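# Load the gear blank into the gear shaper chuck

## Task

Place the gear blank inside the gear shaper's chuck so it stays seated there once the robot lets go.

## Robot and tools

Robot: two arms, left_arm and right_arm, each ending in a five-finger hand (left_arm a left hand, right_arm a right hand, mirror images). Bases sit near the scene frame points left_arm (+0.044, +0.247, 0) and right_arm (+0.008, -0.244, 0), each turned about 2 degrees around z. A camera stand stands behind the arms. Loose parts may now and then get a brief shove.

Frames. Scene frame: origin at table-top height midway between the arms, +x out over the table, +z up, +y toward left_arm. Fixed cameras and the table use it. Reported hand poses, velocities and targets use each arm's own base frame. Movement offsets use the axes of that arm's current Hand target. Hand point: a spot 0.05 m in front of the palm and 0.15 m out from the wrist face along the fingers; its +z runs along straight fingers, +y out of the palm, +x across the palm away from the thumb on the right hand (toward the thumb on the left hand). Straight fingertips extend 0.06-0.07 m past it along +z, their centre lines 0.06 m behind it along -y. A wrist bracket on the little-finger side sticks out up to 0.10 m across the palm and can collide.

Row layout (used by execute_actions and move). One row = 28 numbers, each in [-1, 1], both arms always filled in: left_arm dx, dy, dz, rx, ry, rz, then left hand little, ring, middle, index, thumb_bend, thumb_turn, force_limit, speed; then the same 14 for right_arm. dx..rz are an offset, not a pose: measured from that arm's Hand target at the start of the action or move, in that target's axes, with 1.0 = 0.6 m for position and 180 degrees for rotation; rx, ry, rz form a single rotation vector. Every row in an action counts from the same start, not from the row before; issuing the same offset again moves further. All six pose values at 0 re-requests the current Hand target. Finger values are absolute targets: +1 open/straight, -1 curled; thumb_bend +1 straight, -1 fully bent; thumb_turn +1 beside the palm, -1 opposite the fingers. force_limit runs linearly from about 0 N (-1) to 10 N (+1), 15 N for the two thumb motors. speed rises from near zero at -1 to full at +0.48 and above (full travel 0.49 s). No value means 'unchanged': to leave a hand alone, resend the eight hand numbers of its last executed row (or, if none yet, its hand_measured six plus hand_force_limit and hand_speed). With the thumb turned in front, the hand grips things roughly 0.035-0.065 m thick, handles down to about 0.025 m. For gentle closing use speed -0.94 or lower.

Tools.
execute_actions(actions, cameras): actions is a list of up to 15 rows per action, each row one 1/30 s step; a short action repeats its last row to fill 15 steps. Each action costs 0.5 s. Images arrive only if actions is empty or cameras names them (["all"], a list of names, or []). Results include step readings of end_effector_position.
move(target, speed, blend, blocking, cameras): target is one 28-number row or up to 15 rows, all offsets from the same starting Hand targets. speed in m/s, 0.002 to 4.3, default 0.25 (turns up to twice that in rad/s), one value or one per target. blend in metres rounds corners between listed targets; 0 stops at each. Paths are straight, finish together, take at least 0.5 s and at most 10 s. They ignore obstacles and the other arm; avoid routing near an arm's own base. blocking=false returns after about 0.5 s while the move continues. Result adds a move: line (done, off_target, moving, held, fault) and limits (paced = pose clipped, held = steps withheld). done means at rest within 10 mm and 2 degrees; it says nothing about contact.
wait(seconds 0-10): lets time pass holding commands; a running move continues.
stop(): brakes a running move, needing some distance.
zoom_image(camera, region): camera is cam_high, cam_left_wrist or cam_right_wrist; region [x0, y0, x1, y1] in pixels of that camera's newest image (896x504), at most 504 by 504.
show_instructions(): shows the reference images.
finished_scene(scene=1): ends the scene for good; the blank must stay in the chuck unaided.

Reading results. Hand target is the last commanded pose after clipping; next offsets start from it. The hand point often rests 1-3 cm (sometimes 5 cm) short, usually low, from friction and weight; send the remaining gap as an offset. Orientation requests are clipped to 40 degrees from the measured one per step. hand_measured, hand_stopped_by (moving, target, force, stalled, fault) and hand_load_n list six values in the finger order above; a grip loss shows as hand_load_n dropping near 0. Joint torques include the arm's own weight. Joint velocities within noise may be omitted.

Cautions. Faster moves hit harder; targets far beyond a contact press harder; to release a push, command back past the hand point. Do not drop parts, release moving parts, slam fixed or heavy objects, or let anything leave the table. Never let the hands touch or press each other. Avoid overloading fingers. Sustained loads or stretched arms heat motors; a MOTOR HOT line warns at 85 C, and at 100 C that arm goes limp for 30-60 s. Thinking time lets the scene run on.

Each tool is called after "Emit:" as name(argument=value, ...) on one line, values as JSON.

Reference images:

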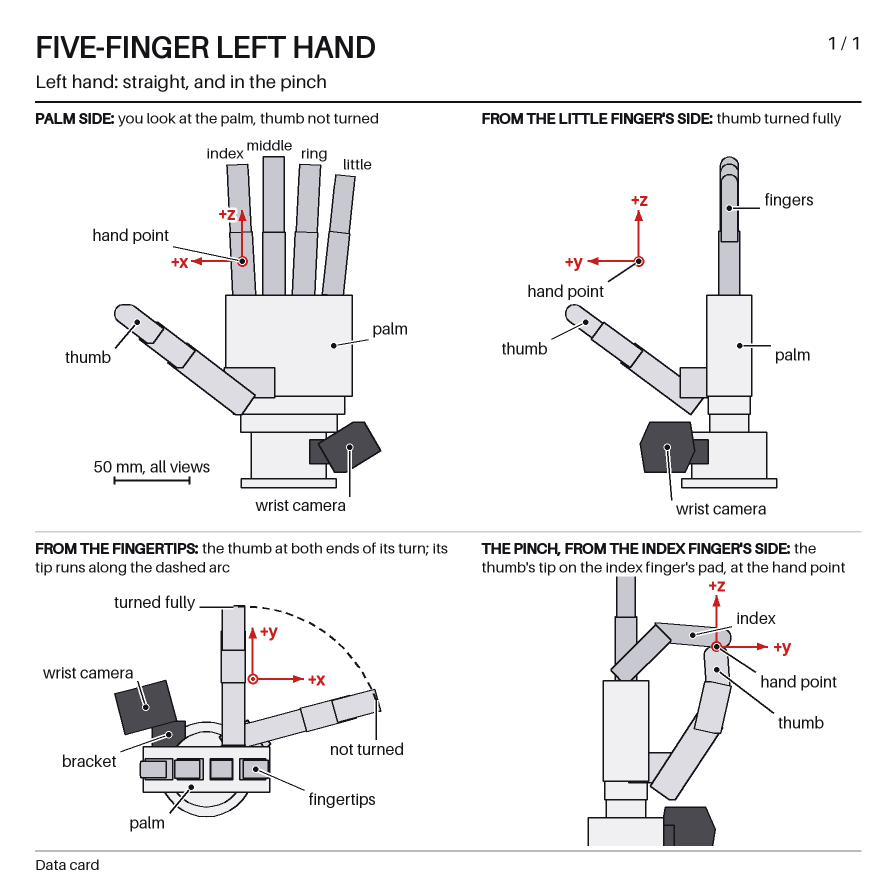

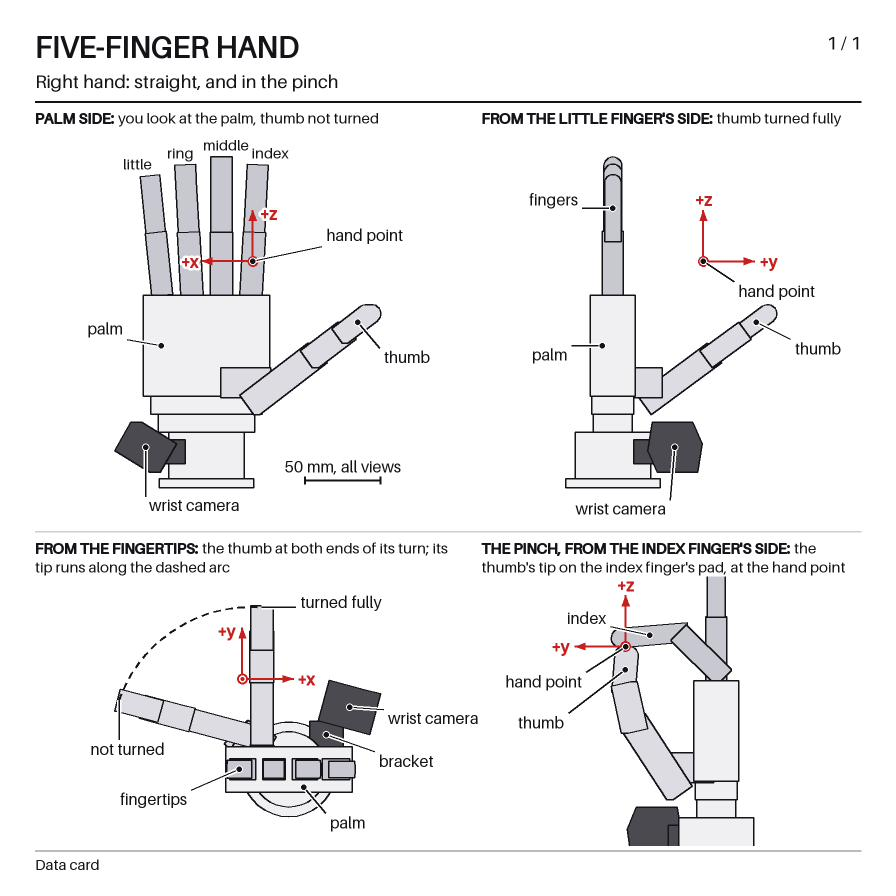

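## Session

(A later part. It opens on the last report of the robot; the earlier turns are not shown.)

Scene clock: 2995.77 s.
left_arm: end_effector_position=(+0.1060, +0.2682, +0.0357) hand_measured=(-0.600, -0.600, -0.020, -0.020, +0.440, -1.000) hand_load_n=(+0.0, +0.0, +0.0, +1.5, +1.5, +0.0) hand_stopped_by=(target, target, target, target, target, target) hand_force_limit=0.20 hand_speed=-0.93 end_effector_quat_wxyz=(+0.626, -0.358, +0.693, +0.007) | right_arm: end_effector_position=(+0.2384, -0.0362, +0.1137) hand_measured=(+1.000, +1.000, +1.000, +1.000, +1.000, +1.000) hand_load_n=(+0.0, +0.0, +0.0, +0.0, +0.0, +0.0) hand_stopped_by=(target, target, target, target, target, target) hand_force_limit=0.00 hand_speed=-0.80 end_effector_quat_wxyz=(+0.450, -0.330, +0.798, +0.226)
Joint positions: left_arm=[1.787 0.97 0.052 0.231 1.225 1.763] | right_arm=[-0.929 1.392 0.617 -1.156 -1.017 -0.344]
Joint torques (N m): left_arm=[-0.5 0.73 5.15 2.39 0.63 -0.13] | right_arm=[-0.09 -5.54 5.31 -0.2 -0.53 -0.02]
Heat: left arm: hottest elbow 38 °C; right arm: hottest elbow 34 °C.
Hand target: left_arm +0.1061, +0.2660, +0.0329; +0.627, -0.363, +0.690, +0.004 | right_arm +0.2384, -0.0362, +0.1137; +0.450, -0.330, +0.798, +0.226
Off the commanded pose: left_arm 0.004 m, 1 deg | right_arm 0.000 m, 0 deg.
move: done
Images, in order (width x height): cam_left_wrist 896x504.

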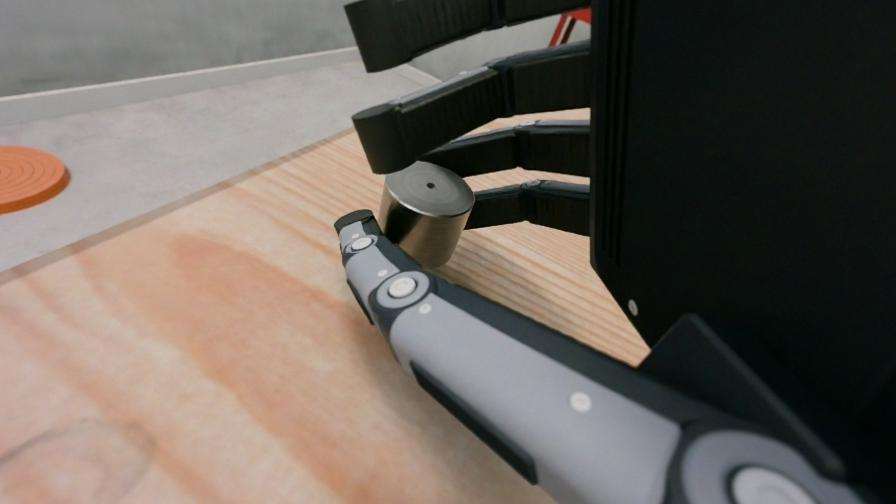

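Emit:
move(target=[0,0,0,0,0,0,-0.6,-0.6,-0.12,-0.02,0.44,-1,-0.3,-0.94,0,0,0,0,0,0,1,1,1,1,1,1,0,-0.8], speed=0.08, cameras=["cam_left_wrist"])

Scene clock: 2999.47 s.
left_arm: end_effector_position=(+0.1060, +0.2682, +0.0358) hand_measured=(-0.600, -0.600, -0.052, -0.020, +0.442, -1.000) hand_load_n=(+0.0, +0.0, +3.0, +0.0, +3.5, +1.0) hand_stopped_by=(target, target, force, target, target, target) hand_force_limit=-0.30 hand_speed=-0.94 end_effector_quat_wxyz=(+0.626, -0.357, +0.693, +0.007) | right_arm: end_effector_position=(+0.2384, -0.0362, +0.1137) hand_measured=(+1.000, +1.000, +1.000, +1.000, +1.000, +1.000) hand_load_n=(+0.0, +0.0, +0.0, +0.0, +0.0, -0.5) hand_stopped_by=(target, target, target, target, target, target) hand_force_limit=0.00 hand_speed=-0.80 end_effector_quat_wxyz=(+0.450, -0.330, +0.798, +0.226)
Joint positions: left_arm=[1.787 0.97 0.052 0.232 1.225 1.763] | right_arm=[-0.929 1.392 0.617 -1.156 -1.017 -0.344]
Joint torques (N m): left_arm=[-0.44 0.97 5.14 2.47 0.6 -0.11] | right_arm=[-0.09 -5.54 5.31 -0.21 -0.53 -0.02]
Heat: left arm: hottest elbow 38 °C; right arm: hottest elbow 34 °C.
Hand target: left_arm +0.1061, +0.2660, +0.0329; +0.626, -0.363, +0.690, +0.004 | right_arm +0.2384, -0.0362, +0.1137; +0.450, -0.330, +0.798, +0.226
Off the commanded pose: left_arm 0.004 m, 1 deg | right_arm 0.000 m, 0 deg.
move: done
Images, in order (width x height): cam_left_wrist 896x504.

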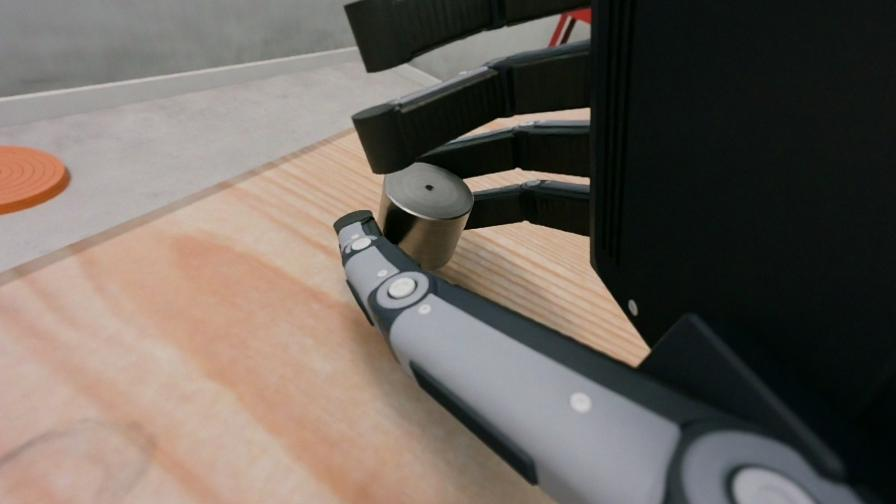

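Emit:
move(target=[0,0,0,0,0,0,-0.6,-0.6,-0.09,-0.1,0.41,-1,0.25,-0.94,0,0,0,0,0,0,1,1,1,1,1,1,0,-0.8], speed=0.08, cameras=["cam_left_wrist"])

Scene clock: 3001.83 s.
left_arm: end_effector_position=(+0.1061, +0.2681, +0.0358) hand_measured=(-0.600, -0.600, -0.068, -0.046, +0.436, -1.000) hand_load_n=(+0.0, +0.0, +5.0, +7.0, +10.5, +0.5) hand_stopped_by=(target, target, force, force, force, target) hand_force_limit=0.25 hand_speed=-0.94 end_effector_quat_wxyz=(+0.627, -0.358, +0.692, +0.007) | right_arm: end_effector_position=(+0.2384, -0.0362, +0.1137) hand_measured=(+1.000, +1.000, +1.000, +1.000, +1.000, +1.000) hand_load_n=(+0.0, +0.0, +0.0, +0.0, +0.0, +0.0) hand_stopped_by=(target, target, target, target, target, target) hand_force_limit=0.00 hand_speed=-0.80 end_effector_quat_wxyz=(+0.450, -0.330, +0.798, +0.226)
Joint positions: left_arm=[1.787 0.97 0.052 0.232 1.226 1.762] | right_arm=[-0.929 1.392 0.617 -1.156 -1.017 -0.344]
Joint torques (N m): left_arm=[-0.21 0.26 5.08 2.62 0.63 -0.14] | right_arm=[-0.15 -5.54 5.3 -0.21 -0.53 -0.02]
Heat: left arm: hottest elbow 38 °C; right arm: hottest elbow 34 °C.
Hand target: left_arm +0.1062, +0.2660, +0.0329; +0.627, -0.363, +0.690, +0.004 | right_arm +0.2384, -0.0362, +0.1137; +0.450, -0.330, +0.798, +0.226
Off the commanded pose: left_arm 0.004 m, 1 deg | right_arm 0.000 m, 0 deg.
move: done
Images, in order (width x height): cam_left_wrist 896x504.

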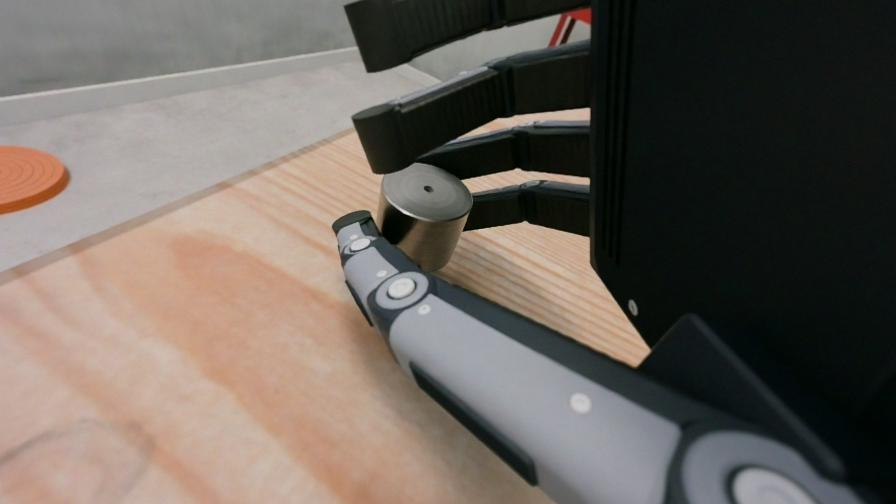

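Emit:
zoom_image(camera="cam_left_wrist", region=[320, 140, 540, 300])

Scaled by 2.291 from the camera's 896x504 image, which has a finer 1280x720 frame.

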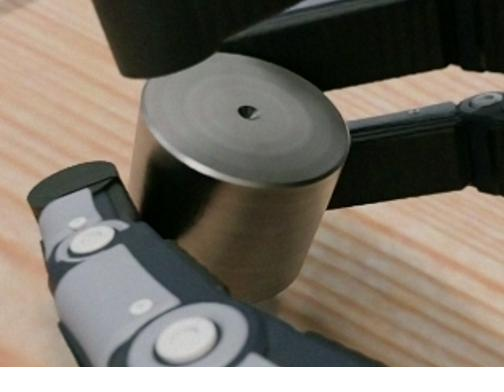

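Emit:
move(target=[[-0.3719,-0.1926,-0.0924,0,0,0,-1,-1,-0.09,-0.1,0.41,-1,0.25,-0.8,0,0,0,0,0,0,1,1,1,1,1,1,0,-0.8],[-0.3045,-0.3715,0.0094,0.1254,0.0649,0.0312,-1,-1,-0.09,-0.1,0.41,-1,0.25,-0.8,0,0,0,0,0,0,1,1,1,1,1,1,0,-0.8],[-0.2050,-0.5657,0.0146,0.2508,0.1299,0.0623,-1,-1,-0.09,-0.1,0.41,-1,0.25,-0.8,0,0,0,0,0,0,1,1,1,1,1,1,0,-0.8]], speed=0.16, blend=[0.03,0.03,0], cameras=["cam_high","cam_left_wrist"])

Scene clock: 3051.23 s.
left_arm: end_effector_position=(+0.2736, +0.0777, +0.2676) hand_measured=(-1.000, -1.000, -0.068, -0.046, +0.434, -1.000) hand_load_n=(+0.0, +0.5, +0.0, +0.0, +0.0, +0.0) hand_stopped_by=(target, target, force, force, force, target) hand_force_limit=0.25 hand_speed=-0.80 end_effector_quat_wxyz=(+0.555, -0.036, +0.782, -0.281) | right_arm: end_effector_position=(+0.2384, -0.0362, +0.1137) hand_measured=(+1.000, +1.000, +1.000, +1.000, +1.000, +1.000) hand_load_n=(+0.0, +0.0, +0.0, +0.0, +0.0, +0.0) hand_stopped_by=(target, target, target, target, target, target) hand_force_limit=0.00 hand_speed=-0.80 end_effector_quat_wxyz=(+0.450, -0.330, +0.798, +0.226)
Joint positions: left_arm=[0.876 0.479 0.61 -0.846 1.217 1.74] | right_arm=[-0.929 1.392 0.617 -1.156 -1.017 -0.344]
Joint torques (N m): left_arm=[-1.32 2.02 12.25 2.52 0.49 -0.13] | right_arm=[-0.09 -5.54 5.31 -0.23 -0.53 -0.02]
Heat: left arm: hottest elbow 38 °C; right arm: hottest elbow 34 °C.
Hand target: left_arm +0.2793, +0.0808, +0.2901; +0.565, -0.023, +0.779, -0.271 | right_arm +0.2384, -0.0362, +0.1137; +0.450, -0.330, +0.798, +0.226
Off the commanded pose: left_arm 0.023 m, 2 deg | right_arm 0.000 m, 0 deg.
move: off_target (left_arm)
Images, in order (width x height): cam_high 896x504, cam_left_wrist 896x504.

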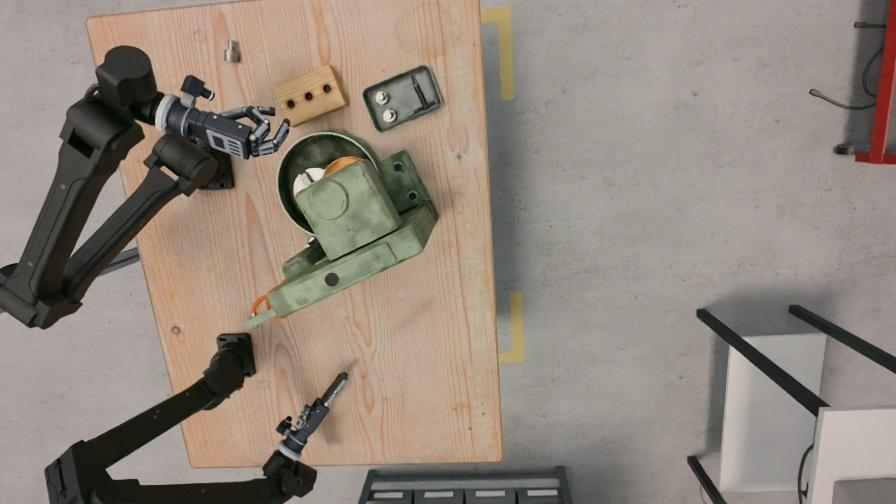

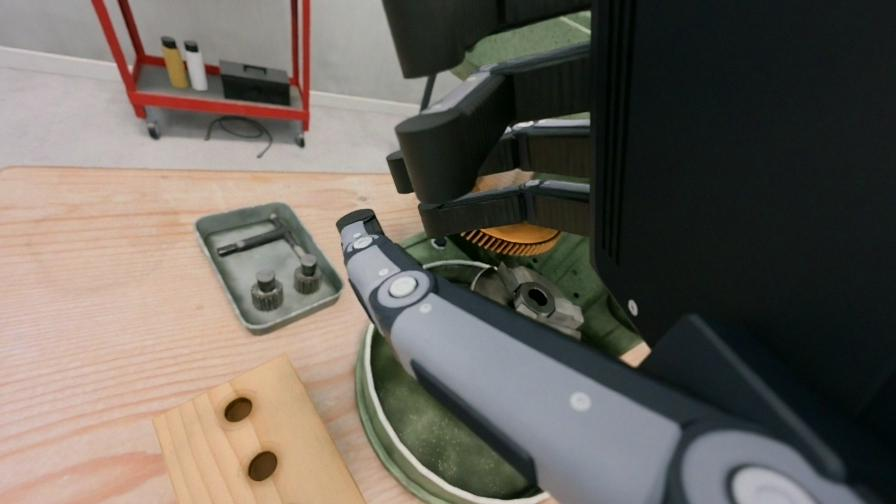

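Emit:
zoom_image(camera="cam_high", region=[180, 10, 300, 90])

Scaled by 4.200 from the camera's 896x504 image, which has a finer 1280x720 frame.

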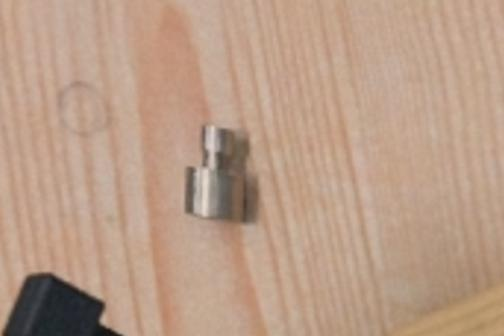

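Emit:
move(target=[[-0.0265,0.1332,-0.1711,-0.1253,-0.0647,-0.0310,-1,-1,0.4,0.4,0.8,-1,0.25,-0.6,0,0,0,0,0,0,1,1,1,1,1,1,0,-0.8],[0.1281,0.2525,-0.3465,-0.2507,-0.1295,-0.0620,-1,-1,0.4,0.4,0.8,-1,0.25,-0.6,0,0,0,0,0,0,1,1,1,1,1,1,0,-0.8]], speed=0.18, blend=[0.03,0], cameras=["cam_high","cam_left_wrist"])

Scene clock: 3217.37 s.
left_arm: end_effector_position=(+0.1091, +0.2643, +0.2036) hand_measured=(-1.000, -1.000, +0.400, +0.400, +0.800, -1.000) hand_load_n=(+0.5, +0.0, +0.0, +0.0, +0.0, +0.0) hand_stopped_by=(target, target, target, target, target, target) hand_force_limit=0.25 hand_speed=-0.60 end_effector_quat_wxyz=(+0.627, -0.355, +0.694, +0.004) | right_arm: end_effector_position=(+0.2384, -0.0362, +0.1137) hand_measured=(+1.000, +1.000, +1.000, +1.000, +1.000, +1.000) hand_load_n=(+0.0, +0.0, +0.0, +0.0, +0.0, +0.0) hand_stopped_by=(target, target, target, target, target, target) hand_force_limit=0.00 hand_speed=-0.80 end_effector_quat_wxyz=(+0.450, -0.330, +0.798, +0.226)
Joint positions: left_arm=[1.778 0.451 0.421 -0.654 1.224 1.758] | right_arm=[-0.929 1.392 0.617 -1.156 -1.017 -0.344]
Joint torques (N m): left_arm=[-0.5 2.08 8.39 2.5 0.53 -0.16] | right_arm=[-0.03 -5.48 5.31 -0.21 -0.53 -0.02]
Motor temperatures (°C): left_arm=[27 26 50 25 28 26] | right_arm=[26 26 34 24 27 24]
Heat: left arm: hottest elbow 50 °C; right arm: hottest elbow 34 °C.
Hand target: left_arm +0.1070, +0.2660, +0.2002; +0.626, -0.362, +0.690, +0.004 | right_arm +0.2384, -0.0362, +0.1137; +0.450, -0.330, +0.798, +0.226
Off the commanded pose: left_arm 0.004 m, 1 deg | right_arm 0.000 m, 0 deg.
move: done
Images, in order (width x height): cam_high 896x504, cam_left_wrist 896x504.

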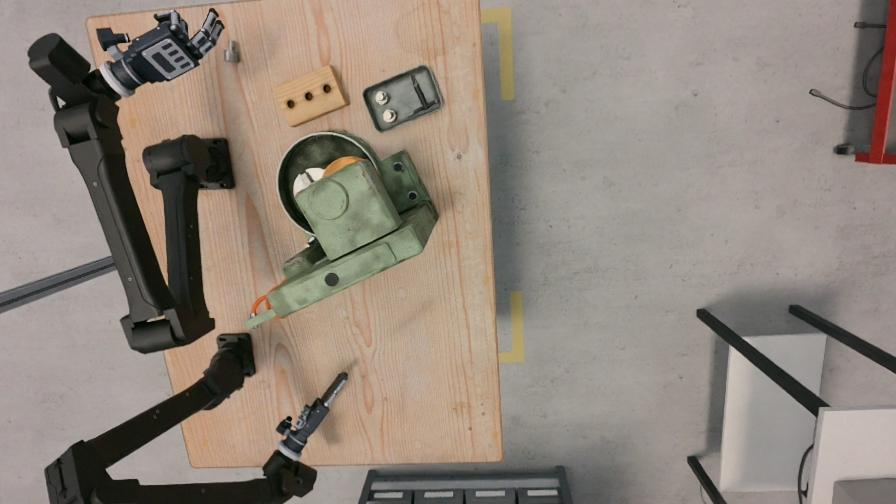

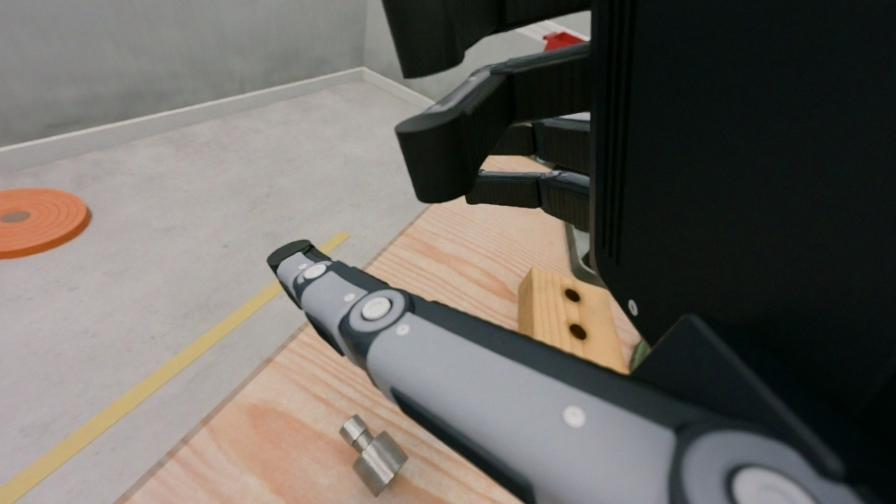

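Emit:
zoom_image(camera="cam_left_wrist", region=[300, 390, 450, 504])

Emit:
zoom_image(camera="cam_high", region=[200, 30, 270, 80])

Scaled by 3.360 from the camera's 896x504 image, which has a finer 1280x720 frame.

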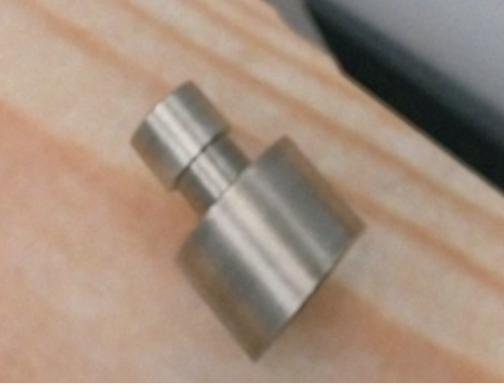

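Scaled by 7.200 from the camera's 896x504 image, which has a finer 1280x720 frame.

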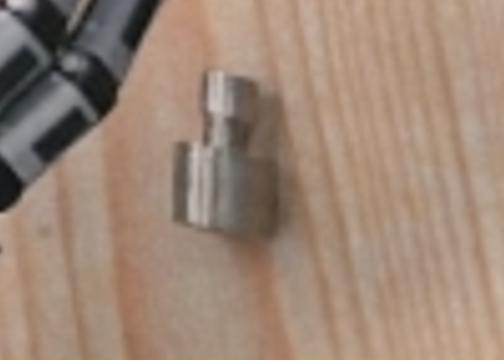

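Emit:
move(target=[-0.1096,-0.1070,0.0460,-0.2401,-0.0880,-0.4218,-1,-1,0.4,0.4,0.8,-1,0.25,-0.6,0,0,0,0,0,0,1,1,1,1,1,1,0,-0.8], speed=0.25, cameras=["cam_high","cam_left_wrist"])

Scene clock: 3472.60 s.
left_arm: end_effector_position=(+0.1542, +0.2588, +0.2567) hand_measured=(-1.000, -1.000, +0.400, +0.400, +0.800, -1.000) hand_load_n=(+0.0, +0.0, +0.0, +0.0, +0.0, +0.0) hand_stopped_by=(target, target, target, target, target, target) hand_force_limit=0.25 hand_speed=-0.60 end_effector_quat_wxyz=(-0.400, +0.890, -0.200, +0.085) | right_arm: end_effector_position=(+0.2384, -0.0362, +0.1137) hand_measured=(+1.000, +1.000, +1.000, +1.000, +1.000, +1.000) hand_load_n=(+0.0, +0.0, +0.0, +0.0, +0.0, +0.0) hand_stopped_by=(target, target, target, target, target, target) hand_force_limit=0.00 hand_speed=-0.80 end_effector_quat_wxyz=(+0.450, -0.330, +0.798, +0.226)
Joint positions: left_arm=[1.133 0.656 0.827 -0.899 -0.005 0.007] | right_arm=[-0.929 1.392 0.617 -1.156 -1.017 -0.344]
Joint torques (N m): left_arm=[-1.14 -0.03 12.85 1.72 -0.09 -0.17] | right_arm=[-0.09 -5.54 5.31 -0.2 -0.53 -0.02]
Motor temperatures (°C): left_arm=[26 26 44 25 28 26] | right_arm=[26 26 34 24 27 24]
Heat: left arm: hottest elbow 44 °C; right arm: hottest elbow 34 °C.
Hand target: left_arm +0.1600, +0.2638, +0.2802; -0.413, +0.884, -0.197, +0.091 | right_arm +0.2384, -0.0362, +0.1137; +0.450, -0.330, +0.798, +0.226
Off the commanded pose: left_arm 0.025 m, 2 deg | right_arm 0.000 m, 0 deg.
move: off_target (left_arm)
Images, in order (width x height): cam_high 896x504, cam_left_wrist 896x504.

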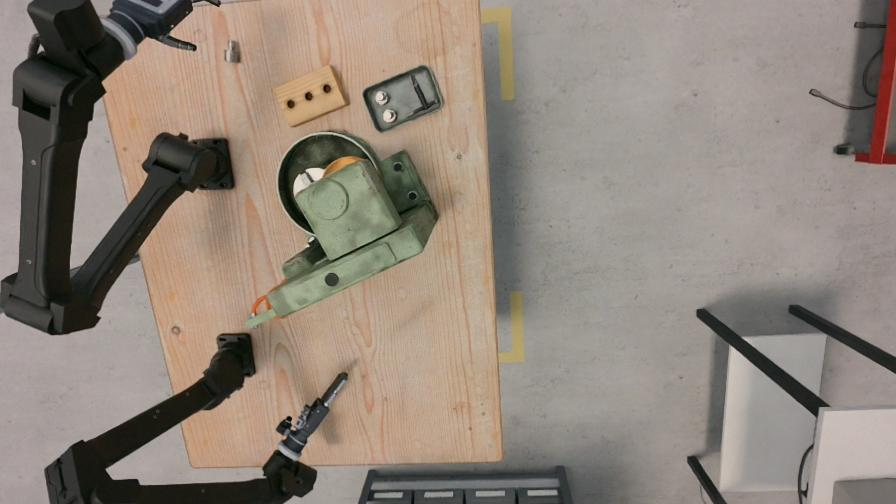

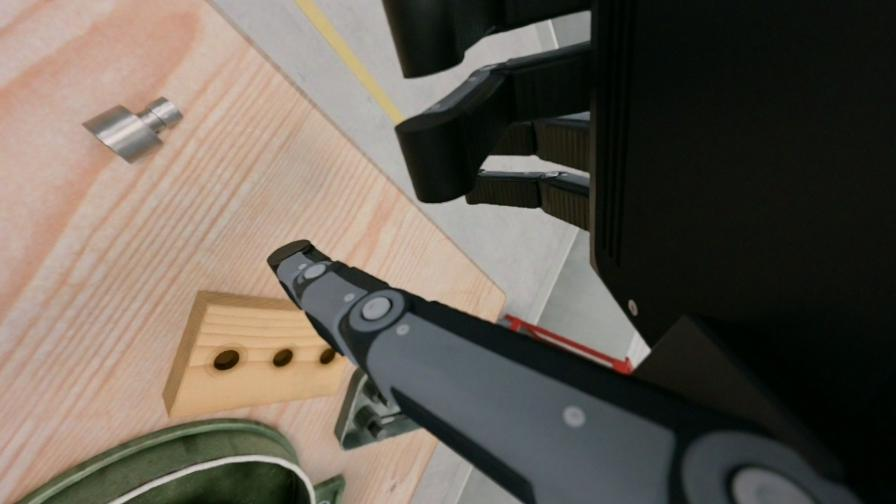

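Emit:
zoom_image(camera="cam_left_wrist", region=[60, 70, 220, 190])

Scaled by 3.150 from the camera's 896x504 image, which has a finer 1280x720 frame.

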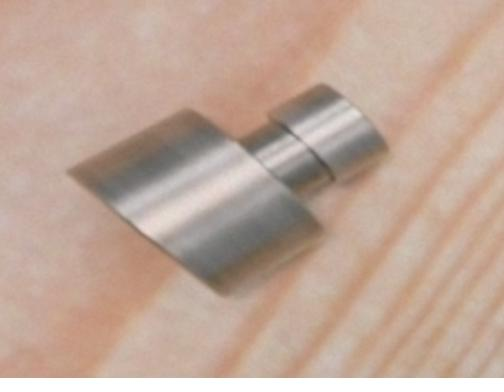

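Emit:
move(target=[-0.1389,0.1183,0.0147,-0.0919,-0.4351,-0.3268,-1,-1,0.4,0.4,0.8,-1,0.25,-0.6,0,0,0,0,0,0,1,1,1,1,1,1,0,-0.8], speed=0.22, cameras=["cam_high","cam_left_wrist"])

Scene clock: 3504.97 s.
left_arm: end_effector_position=(+0.0676, +0.2607, +0.2113) hand_measured=(-1.000, -1.000, +0.400, +0.400, +0.800, -1.000) hand_load_n=(+0.0, +0.0, +0.0, +0.0, +0.0, +0.0) hand_stopped_by=(target, target, target, target, target, target) hand_force_limit=0.25 hand_speed=-0.60 end_effector_quat_wxyz=(-0.246, +0.819, +0.473, -0.213) | right_arm: end_effector_position=(+0.2384, -0.0362, +0.1137) hand_measured=(+1.000, +1.000, +1.000, +1.000, +1.000, +1.000) hand_load_n=(+0.0, +0.0, +0.0, +0.0, +0.0, +0.0) hand_stopped_by=(target, target, target, target, target, target) hand_force_limit=0.00 hand_speed=-0.80 end_effector_quat_wxyz=(+0.450, -0.330, +0.798, +0.226)
Joint positions: left_arm=[1.053 1.023 0.992 -1.682 -0.65 -1.614] | right_arm=[-0.929 1.392 0.617 -1.156 -1.017 -0.344]
Joint torques (N m): left_arm=[0.38 -4.31 9.24 0.01 -0.44 -0.2] | right_arm=[-0.09 -5.48 5.31 -0.2 -0.53 -0.02]
Heat: left arm: hottest elbow 45 °C; right arm: hottest elbow 34 °C.
Hand target: left_arm +0.0681, +0.2640, +0.2202; -0.232, +0.769, +0.508, -0.311 | right_arm +0.2384, -0.0362, +0.1137; +0.450, -0.330, +0.798, +0.226
Off the commanded pose: left_arm 0.010 m, 13 deg | right_arm 0.000 m, 0 deg.
joint sent to its limit (left arm) — joint 4 (wrist pitch), lower limit. The joint targets are off in orientation, not in position.
move: off_target (left_arm)
Images, in order (width x height): cam_high 896x504, cam_left_wrist 896x504.

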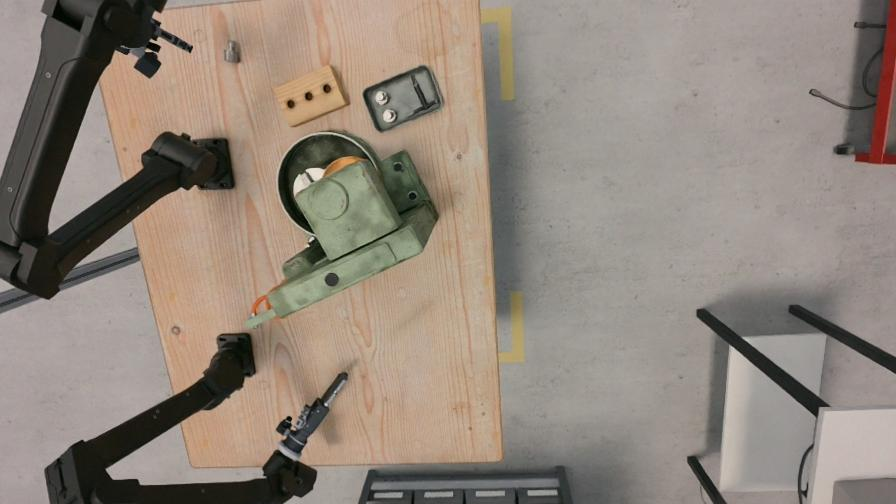

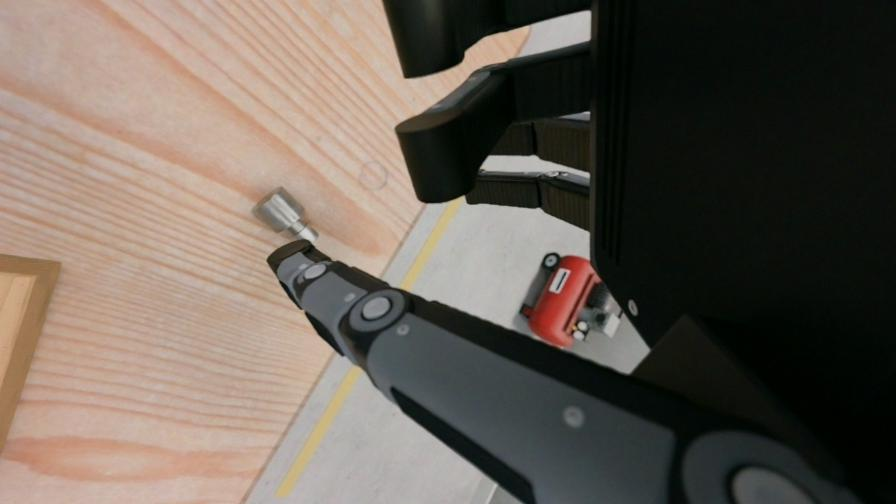

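Emit:
move(target=[0.0447,0.1232,0.1283,0,0,0,-1,-1,0.4,0.4,0.8,-1,0.25,-0.6,0,0,0,0,0,0,1,1,1,1,1,1,0,-0.8], speed=0.15, cameras=["cam_left_wrist"])

Scene clock: 3509.50 s.
left_arm: end_effector_position=(+0.0654, +0.2627, +0.1137) hand_measured=(-1.000, -1.000, +0.400, +0.400, +0.800, -1.000) hand_load_n=(+0.0, +0.0, +0.0, +0.0, +0.0, +0.0) hand_stopped_by=(target, target, target, target, target, target) hand_force_limit=0.25 hand_speed=-0.60 end_effector_quat_wxyz=(-0.229, +0.770, +0.507, -0.312) | right_arm: end_effector_position=(+0.2384, -0.0362, +0.1137) hand_measured=(+1.000, +1.000, +1.000, +1.000, +1.000, +1.000) hand_load_n=(+0.0, +0.0, +0.0, -0.5, -0.5, +0.0) hand_stopped_by=(target, target, target, target, target, target) hand_force_limit=0.00 hand_speed=-0.80 end_effector_quat_wxyz=(+0.450, -0.330, +0.798, +0.226)
Joint positions: left_arm=[1.013 1.274 0.874 -1.63 -0.674 -1.886] | right_arm=[-0.929 1.392 0.617 -1.156 -1.017 -0.344]
Joint torques (N m): left_arm=[-1.55 -5.25 6.37 0.28 -0.45 -0.23] | right_arm=[-0.15 -5.54 5.33 -0.21 -0.53 -0.03]
Heat: left arm: hottest elbow 45 °C; right arm: hottest elbow 34 °C.
Hand target: left_arm +0.0680, +0.2643, +0.1100; -0.232, +0.769, +0.508, -0.311 | right_arm +0.2384, -0.0362, +0.1137; +0.450, -0.330, +0.798, +0.226
Off the commanded pose: left_arm 0.005 m, 0 deg | right_arm 0.000 m, 0 deg.
move: done
Images, in order (width x height): cam_left_wrist 896x504.

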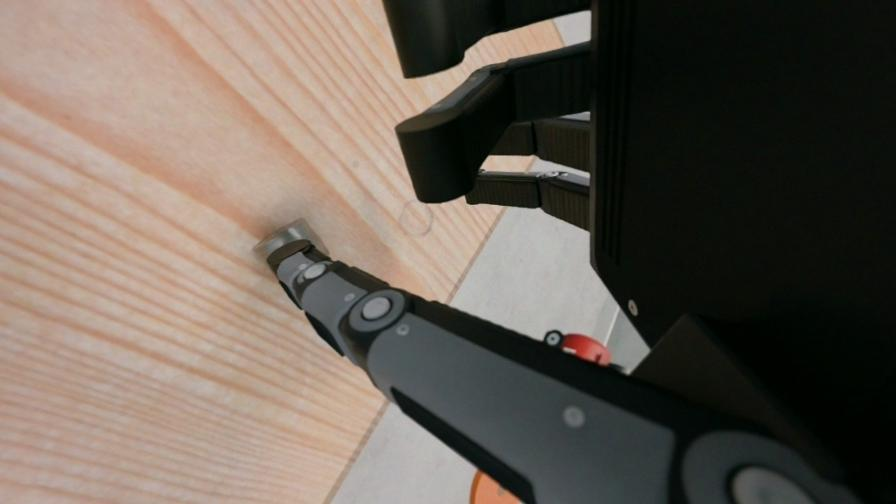

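Emit:
zoom_image(camera="cam_left_wrist", region=[230, 190, 370, 290])

Scaled by 3.600 from the camera's 896x504 image, which has a finer 1280x720 frame.

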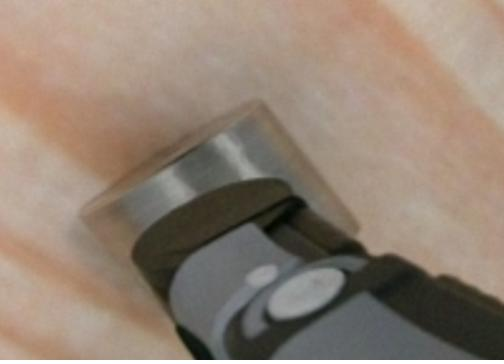

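Emit:
move(target=[0.0304,0.1045,0.0321,0,0,0,-1,-1,0.4,0.4,0.8,-1,0.25,-0.6,0,0,0,0,0,0,1,1,1,1,1,1,0,-0.8], speed=0.12, cameras=["cam_left_wrist"])

Scene clock: 3535.27 s.
left_arm: end_effector_position=(+0.0978, +0.2591, +0.0552) hand_measured=(-1.000, -1.000, +0.400, +0.400, +0.800, -1.000) hand_load_n=(+0.0, +0.0, +0.0, +0.0, +0.0, +0.0) hand_stopped_by=(target, target, target, target, target, target) hand_force_limit=0.25 hand_speed=-0.60 end_effector_quat_wxyz=(-0.232, +0.770, +0.508, -0.309) | right_arm: end_effector_position=(+0.2384, -0.0362, +0.1137) hand_measured=(+1.000, +1.000, +1.000, +1.000, +1.000, +1.000) hand_load_n=(+0.0, +0.0, +0.0, +0.0, +0.0, -0.5) hand_stopped_by=(target, target, target, target, target, target) hand_force_limit=0.00 hand_speed=-0.80 end_effector_quat_wxyz=(+0.450, -0.330, +0.798, +0.226)
Joint positions: left_arm=[0.916 1.409 0.822 -1.501 -0.632 -1.993] | right_arm=[-0.929 1.392 0.617 -1.156 -1.017 -0.344]
Joint torques (N m): left_arm=[-1.44 -6.48 5.29 0.21 -0.34 -0.24] | right_arm=[-0.09 -5.54 5.31 -0.2 -0.53 -0.02]
Heat: left arm: hottest elbow 44 °C; right arm: hottest elbow 34 °C.
Hand target: left_arm +0.0995, +0.2585, +0.0500; -0.232, +0.769, +0.508, -0.311 | right_arm +0.2384, -0.0362, +0.1137; +0.450, -0.330, +0.798, +0.226
Off the commanded pose: left_arm 0.006 m, 0 deg | right_arm 0.000 m, 0 deg.
move: done
Images, in order (width x height): cam_left_wrist 896x504.

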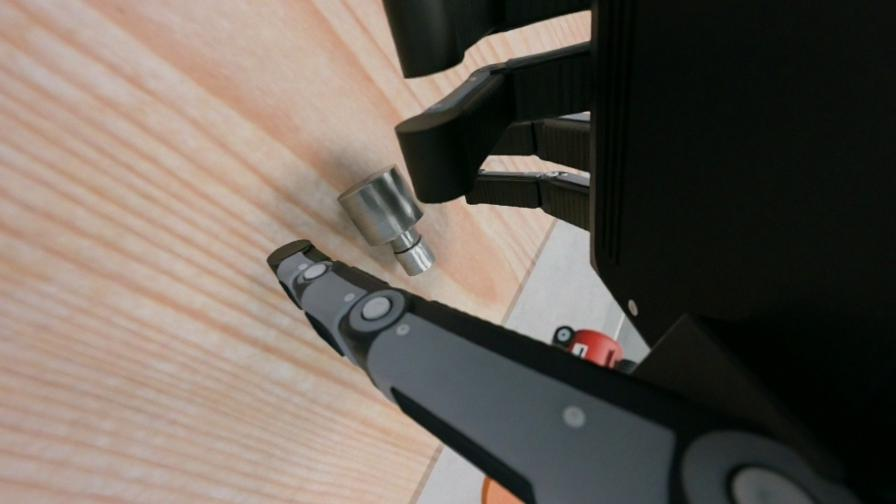

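Emit:
zoom_image(camera="cam_left_wrist", region=[320, 150, 460, 290])

Scaled by 3.600 from the camera's 896x504 image, which has a finer 1280x720 frame.

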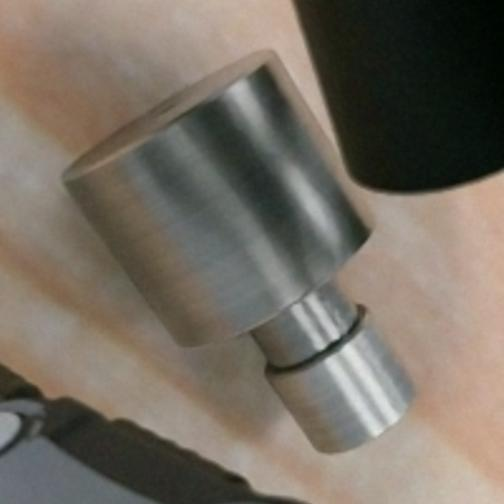

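Emit:
move(target=[0.0080,0.0280,0.0454,0,0,0,-1,-1,0.4,0.4,0.8,-1,0.25,-0.6,0,0,0,0,0,0,1,1,1,1,1,1,0,-0.8], speed=0.1, cameras=["cam_left_wrist"])

Emit:
zoom_image(camera="cam_left_wrist", region=[320, 130, 500, 310])

Scene clock: 3551.67 s.
left_arm: end_effector_position=(+0.0955, +0.2584, +0.0307) hand_measured=(-1.000, -1.000, +0.400, +0.400, +0.800, -1.000) hand_load_n=(+0.0, +0.0, +0.0, -4.0, +0.0, +0.0) hand_stopped_by=(target, target, target, target, target, target) hand_force_limit=0.25 hand_speed=-0.60 end_effector_quat_wxyz=(-0.236, +0.770, +0.508, -0.306) | right_arm: end_effector_position=(+0.2384, -0.0362, +0.1137) hand_measured=(+1.000, +1.000, +1.000, +1.000, +1.000, +1.000) hand_load_n=(+0.0, +0.0, -0.5, +0.0, +0.0, -0.5) hand_stopped_by=(target, target, target, target, target, target) hand_force_limit=0.00 hand_speed=-0.80 end_effector_quat_wxyz=(+0.450, -0.330, +0.798, +0.226)
Joint positions: left_arm=[0.917 1.442 0.777 -1.414 -0.639 -1.993] | right_arm=[-0.929 1.392 0.617 -1.156 -1.017 -0.344]
Joint torques (N m): left_arm=[0.38 -5.6 4.33 1.11 -0.35 0.04] | right_arm=[-0.15 -5.54 5.3 -0.21 -0.53 -0.02]
Heat: left arm: hottest elbow 43 °C; right arm: hottest elbow 34 °C.
Hand target: left_arm +0.0921, +0.2577, +0.0185; -0.232, +0.769, +0.508, -0.311 | right_arm +0.2384, -0.0362, +0.1137; +0.450, -0.330, +0.798, +0.226
Off the commanded pose: left_arm 0.013 m, 1 deg | right_arm 0.000 m, 0 deg.
move: off_target (left_arm)
Images, in order (width x height): cam_left_wrist 896x504.

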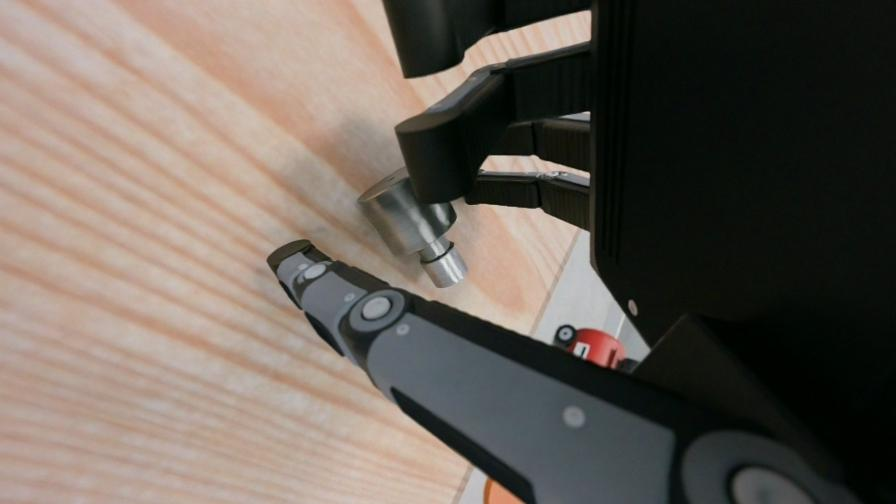

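Scaled by 2.800 from the camera's 896x504 image, which has a finer 1280x720 frame.

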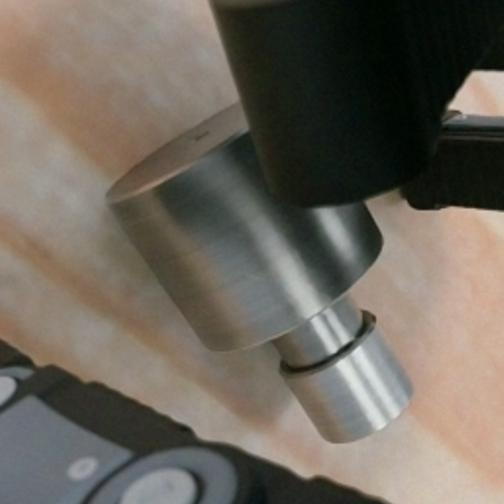

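Emit:
move(target=[[-0.0133,-0.0371,-0.0432,0,0,0,-1,-1,0.15,0.15,0.6,-1,0.25,-0.6,0,0,0,0,0,0,1,1,1,1,1,1,0,-0.8],[0.0,0.0017,-0.0013,0,0,0,-1,-1,0.15,0.15,0.6,-1,0.25,-0.6,0,0,0,0,0,0,1,1,1,1,1,1,0,-0.8]], speed=0.1, cameras=["cam_left_wrist"])

Emit:
zoom_image(camera="cam_left_wrist", region=[320, 130, 500, 310])

Scene clock: 3568.93 s.
left_arm: end_effector_position=(+0.0931, +0.2602, +0.0294) hand_measured=(-1.000, -1.000, +0.150, +0.150, +0.600, -1.000) hand_load_n=(+0.0, +0.0, +0.0, -3.5, +0.0, +0.0) hand_stopped_by=(target, target, target, target, target, target) hand_force_limit=0.25 hand_speed=-0.60 end_effector_quat_wxyz=(-0.237, +0.767, +0.511, -0.307) | right_arm: end_effector_position=(+0.2384, -0.0362, +0.1137) hand_measured=(+1.000, +1.000, +1.000, +1.000, +1.000, +1.000) hand_load_n=(+0.0, +0.0, +0.0, +0.0, +0.0, -0.5) hand_stopped_by=(target, target, target, target, target, target) hand_force_limit=0.00 hand_speed=-0.80 end_effector_quat_wxyz=(+0.450, -0.330, +0.798, +0.226)
Joint positions: left_arm=[0.926 1.446 0.776 -1.409 -0.643 -1.993] | right_arm=[-0.929 1.392 0.617 -1.156 -1.017 -0.344]
Joint torques (N m): left_arm=[-1.14 -6.07 4.41 0.81 -0.15 -0.04] | right_arm=[-0.15 -5.54 5.33 -0.2 -0.53 -0.02]
Heat: left arm: hottest elbow 41 °C; right arm: hottest elbow 34 °C.
Hand target: left_arm +0.0933, +0.2573, +0.0183; -0.232, +0.769, +0.508, -0.311 | right_arm +0.2384, -0.0362, +0.1137; +0.450, -0.330, +0.798, +0.226
Off the commanded pose: left_arm 0.011 m, 1 deg | right_arm 0.000 m, 0 deg.
move: off_target (left_arm)
Images, in order (width x height): cam_left_wrist 896x504.

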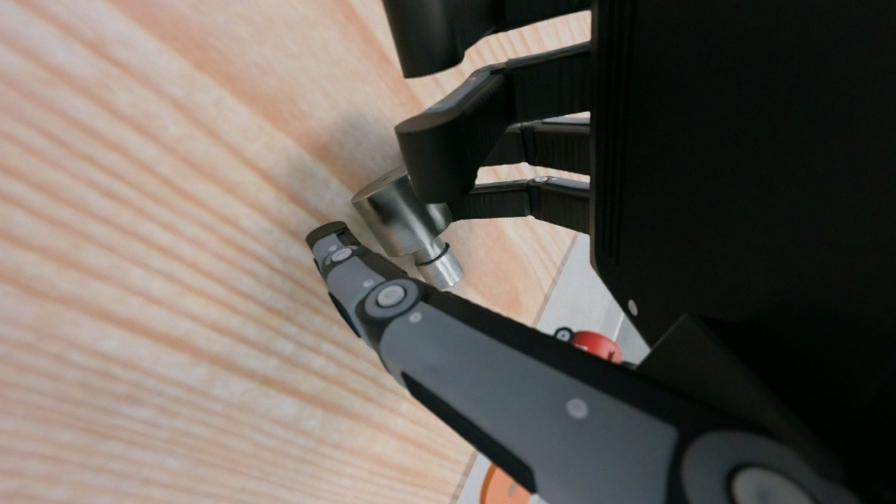

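Scaled by 2.800 from the camera's 896x504 image, which has a finer 1280x720 frame.

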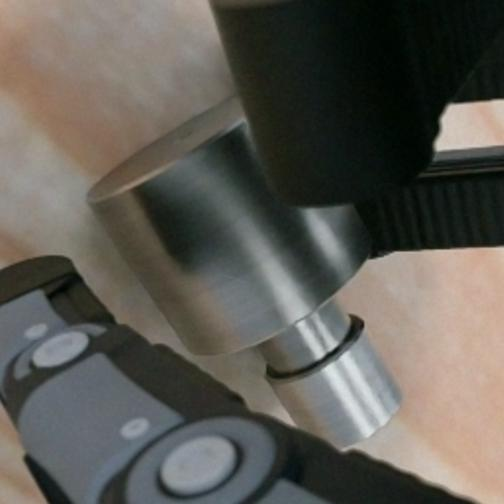

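Emit:
move(target=[-0.0017,-0.0046,-0.0048,0,0,0,-1,-1,0.07,0.07,0.52,-1,-0.2,-0.8,0,0,0,0,0,0,1,1,1,1,1,1,0,-0.8], speed=0.05, cameras=["cam_left_wrist"])

Scene clock: 3593.40 s.
left_arm: end_effector_position=(+0.0906, +0.2598, +0.0287) hand_measured=(-1.000, -1.000, +0.070, +0.070, +0.520, -1.000) hand_load_n=(+0.0, +0.0, +0.0, +2.0, +0.0, +0.0) hand_stopped_by=(target, target, target, target, target, target) hand_force_limit=-0.20 hand_speed=-0.80 end_effector_quat_wxyz=(-0.240, +0.767, +0.509, -0.309) | right_arm: end_effector_position=(+0.2384, -0.0362, +0.1137) hand_measured=(+1.000, +1.000, +1.000, +1.000, +1.000, +1.000) hand_load_n=(+0.0, +0.0, +0.0, +0.0, +0.0, +0.0) hand_stopped_by=(target, target, target, target, target, target) hand_force_limit=0.00 hand_speed=-0.80 end_effector_quat_wxyz=(+0.450, -0.330, +0.798, +0.226)
Joint positions: left_arm=[0.926 1.446 0.771 -1.407 -0.652 -1.993] | right_arm=[-0.929 1.392 0.617 -1.156 -1.017 -0.344]
Joint torques (N m): left_arm=[-1.2 -6.71 5.16 0.23 0.17 -0.05] | right_arm=[-0.15 -5.48 5.31 -0.2 -0.53 -0.02]
Heat: left arm: hottest elbow 40 °C; right arm: hottest elbow 34 °C.
Hand target: left_arm +0.0934, +0.2572, +0.0224; -0.232, +0.769, +0.508, -0.311 | right_arm +0.2384, -0.0362, +0.1137; +0.450, -0.330, +0.798, +0.226
Off the commanded pose: left_arm 0.007 m, 1 deg | right_arm 0.000 m, 0 deg.
move: done
Images, in order (width x height): cam_left_wrist 896x504.

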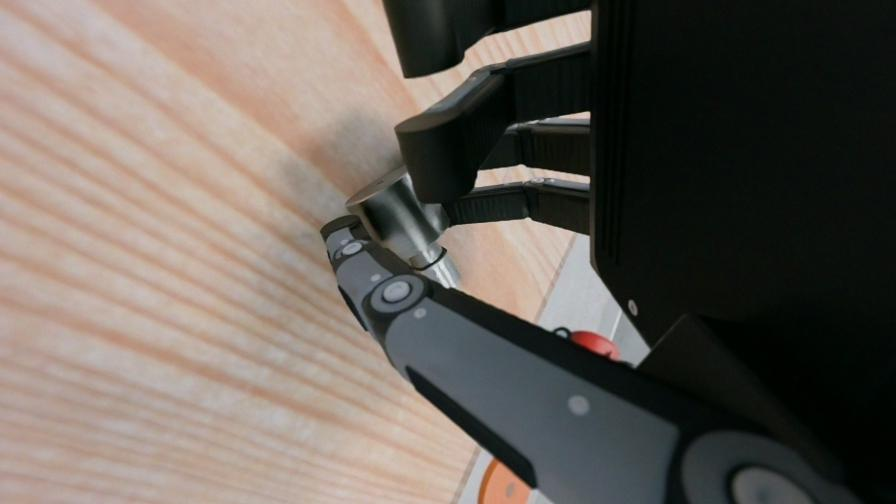

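Emit:
move(target=[0,0,0,0,0,0,-1,-1,-0.01,-0.0,0.45,-1,-0.2,-0.9,0,0,0,0,0,0,1,1,1,1,1,1,0,-0.8], speed=0.05, cameras=["cam_left_wrist"])

Emit:
zoom_image(camera="cam_left_wrist", region=[300, 130, 520, 330])

Scene clock: 3597.07 s.
left_arm: end_effector_position=(+0.0921, +0.2581, +0.0278) hand_measured=(-1.000, -1.000, -0.008, +0.000, +0.462, -1.000) hand_load_n=(+0.0, +0.0, +8.0, +0.5, +6.0, +0.5) hand_stopped_by=(target, target, force, target, force, target) hand_force_limit=-0.20 hand_speed=-0.90 end_effector_quat_wxyz=(-0.234, +0.767, +0.511, -0.308) | right_arm: end_effector_position=(+0.2384, -0.0362, +0.1137) hand_measured=(+1.000, +1.000, +1.000, +1.000, +1.000, +1.000) hand_load_n=(+0.0, +0.0, +0.0, +0.0, +0.0, +0.0) hand_stopped_by=(target, target, target, target, target, target) hand_force_limit=0.00 hand_speed=-0.80 end_effector_quat_wxyz=(+0.450, -0.330, +0.798, +0.226)
Joint positions: left_arm=[0.926 1.446 0.771 -1.407 -0.639 -1.993] | right_arm=[-0.929 1.392 0.617 -1.156 -1.017 -0.344]
Joint torques (N m): left_arm=[-1.2 -6.3 4.96 0.1 -0.31 -0.02] | right_arm=[-0.15 -5.48 5.33 -0.2 -0.53 -0.02]
Heat: left arm: hottest elbow 40 °C; right arm: hottest elbow 34 °C.
Hand target: left_arm +0.0933, +0.2572, +0.0225; -0.232, +0.769, +0.508, -0.311 | right_arm +0.2384, -0.0362, +0.1137; +0.450, -0.330, +0.798, +0.226
Off the commanded pose: left_arm 0.006 m, 1 deg | right_arm 0.000 m, 0 deg.
move: done
Images, in order (width x height): cam_left_wrist 896x504.

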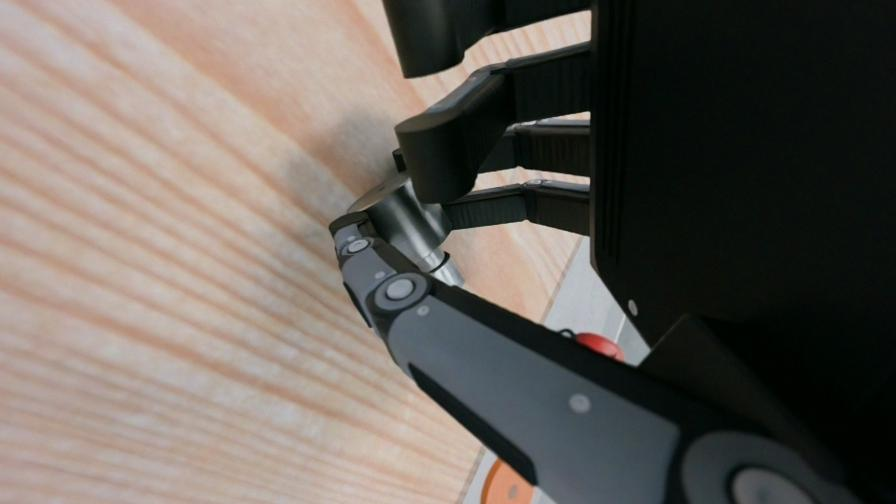

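Scaled by 2.291 from the camera's 896x504 image, which has a finer 1280x720 frame.

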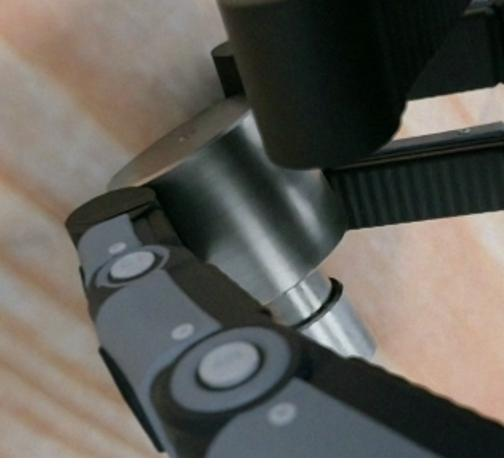

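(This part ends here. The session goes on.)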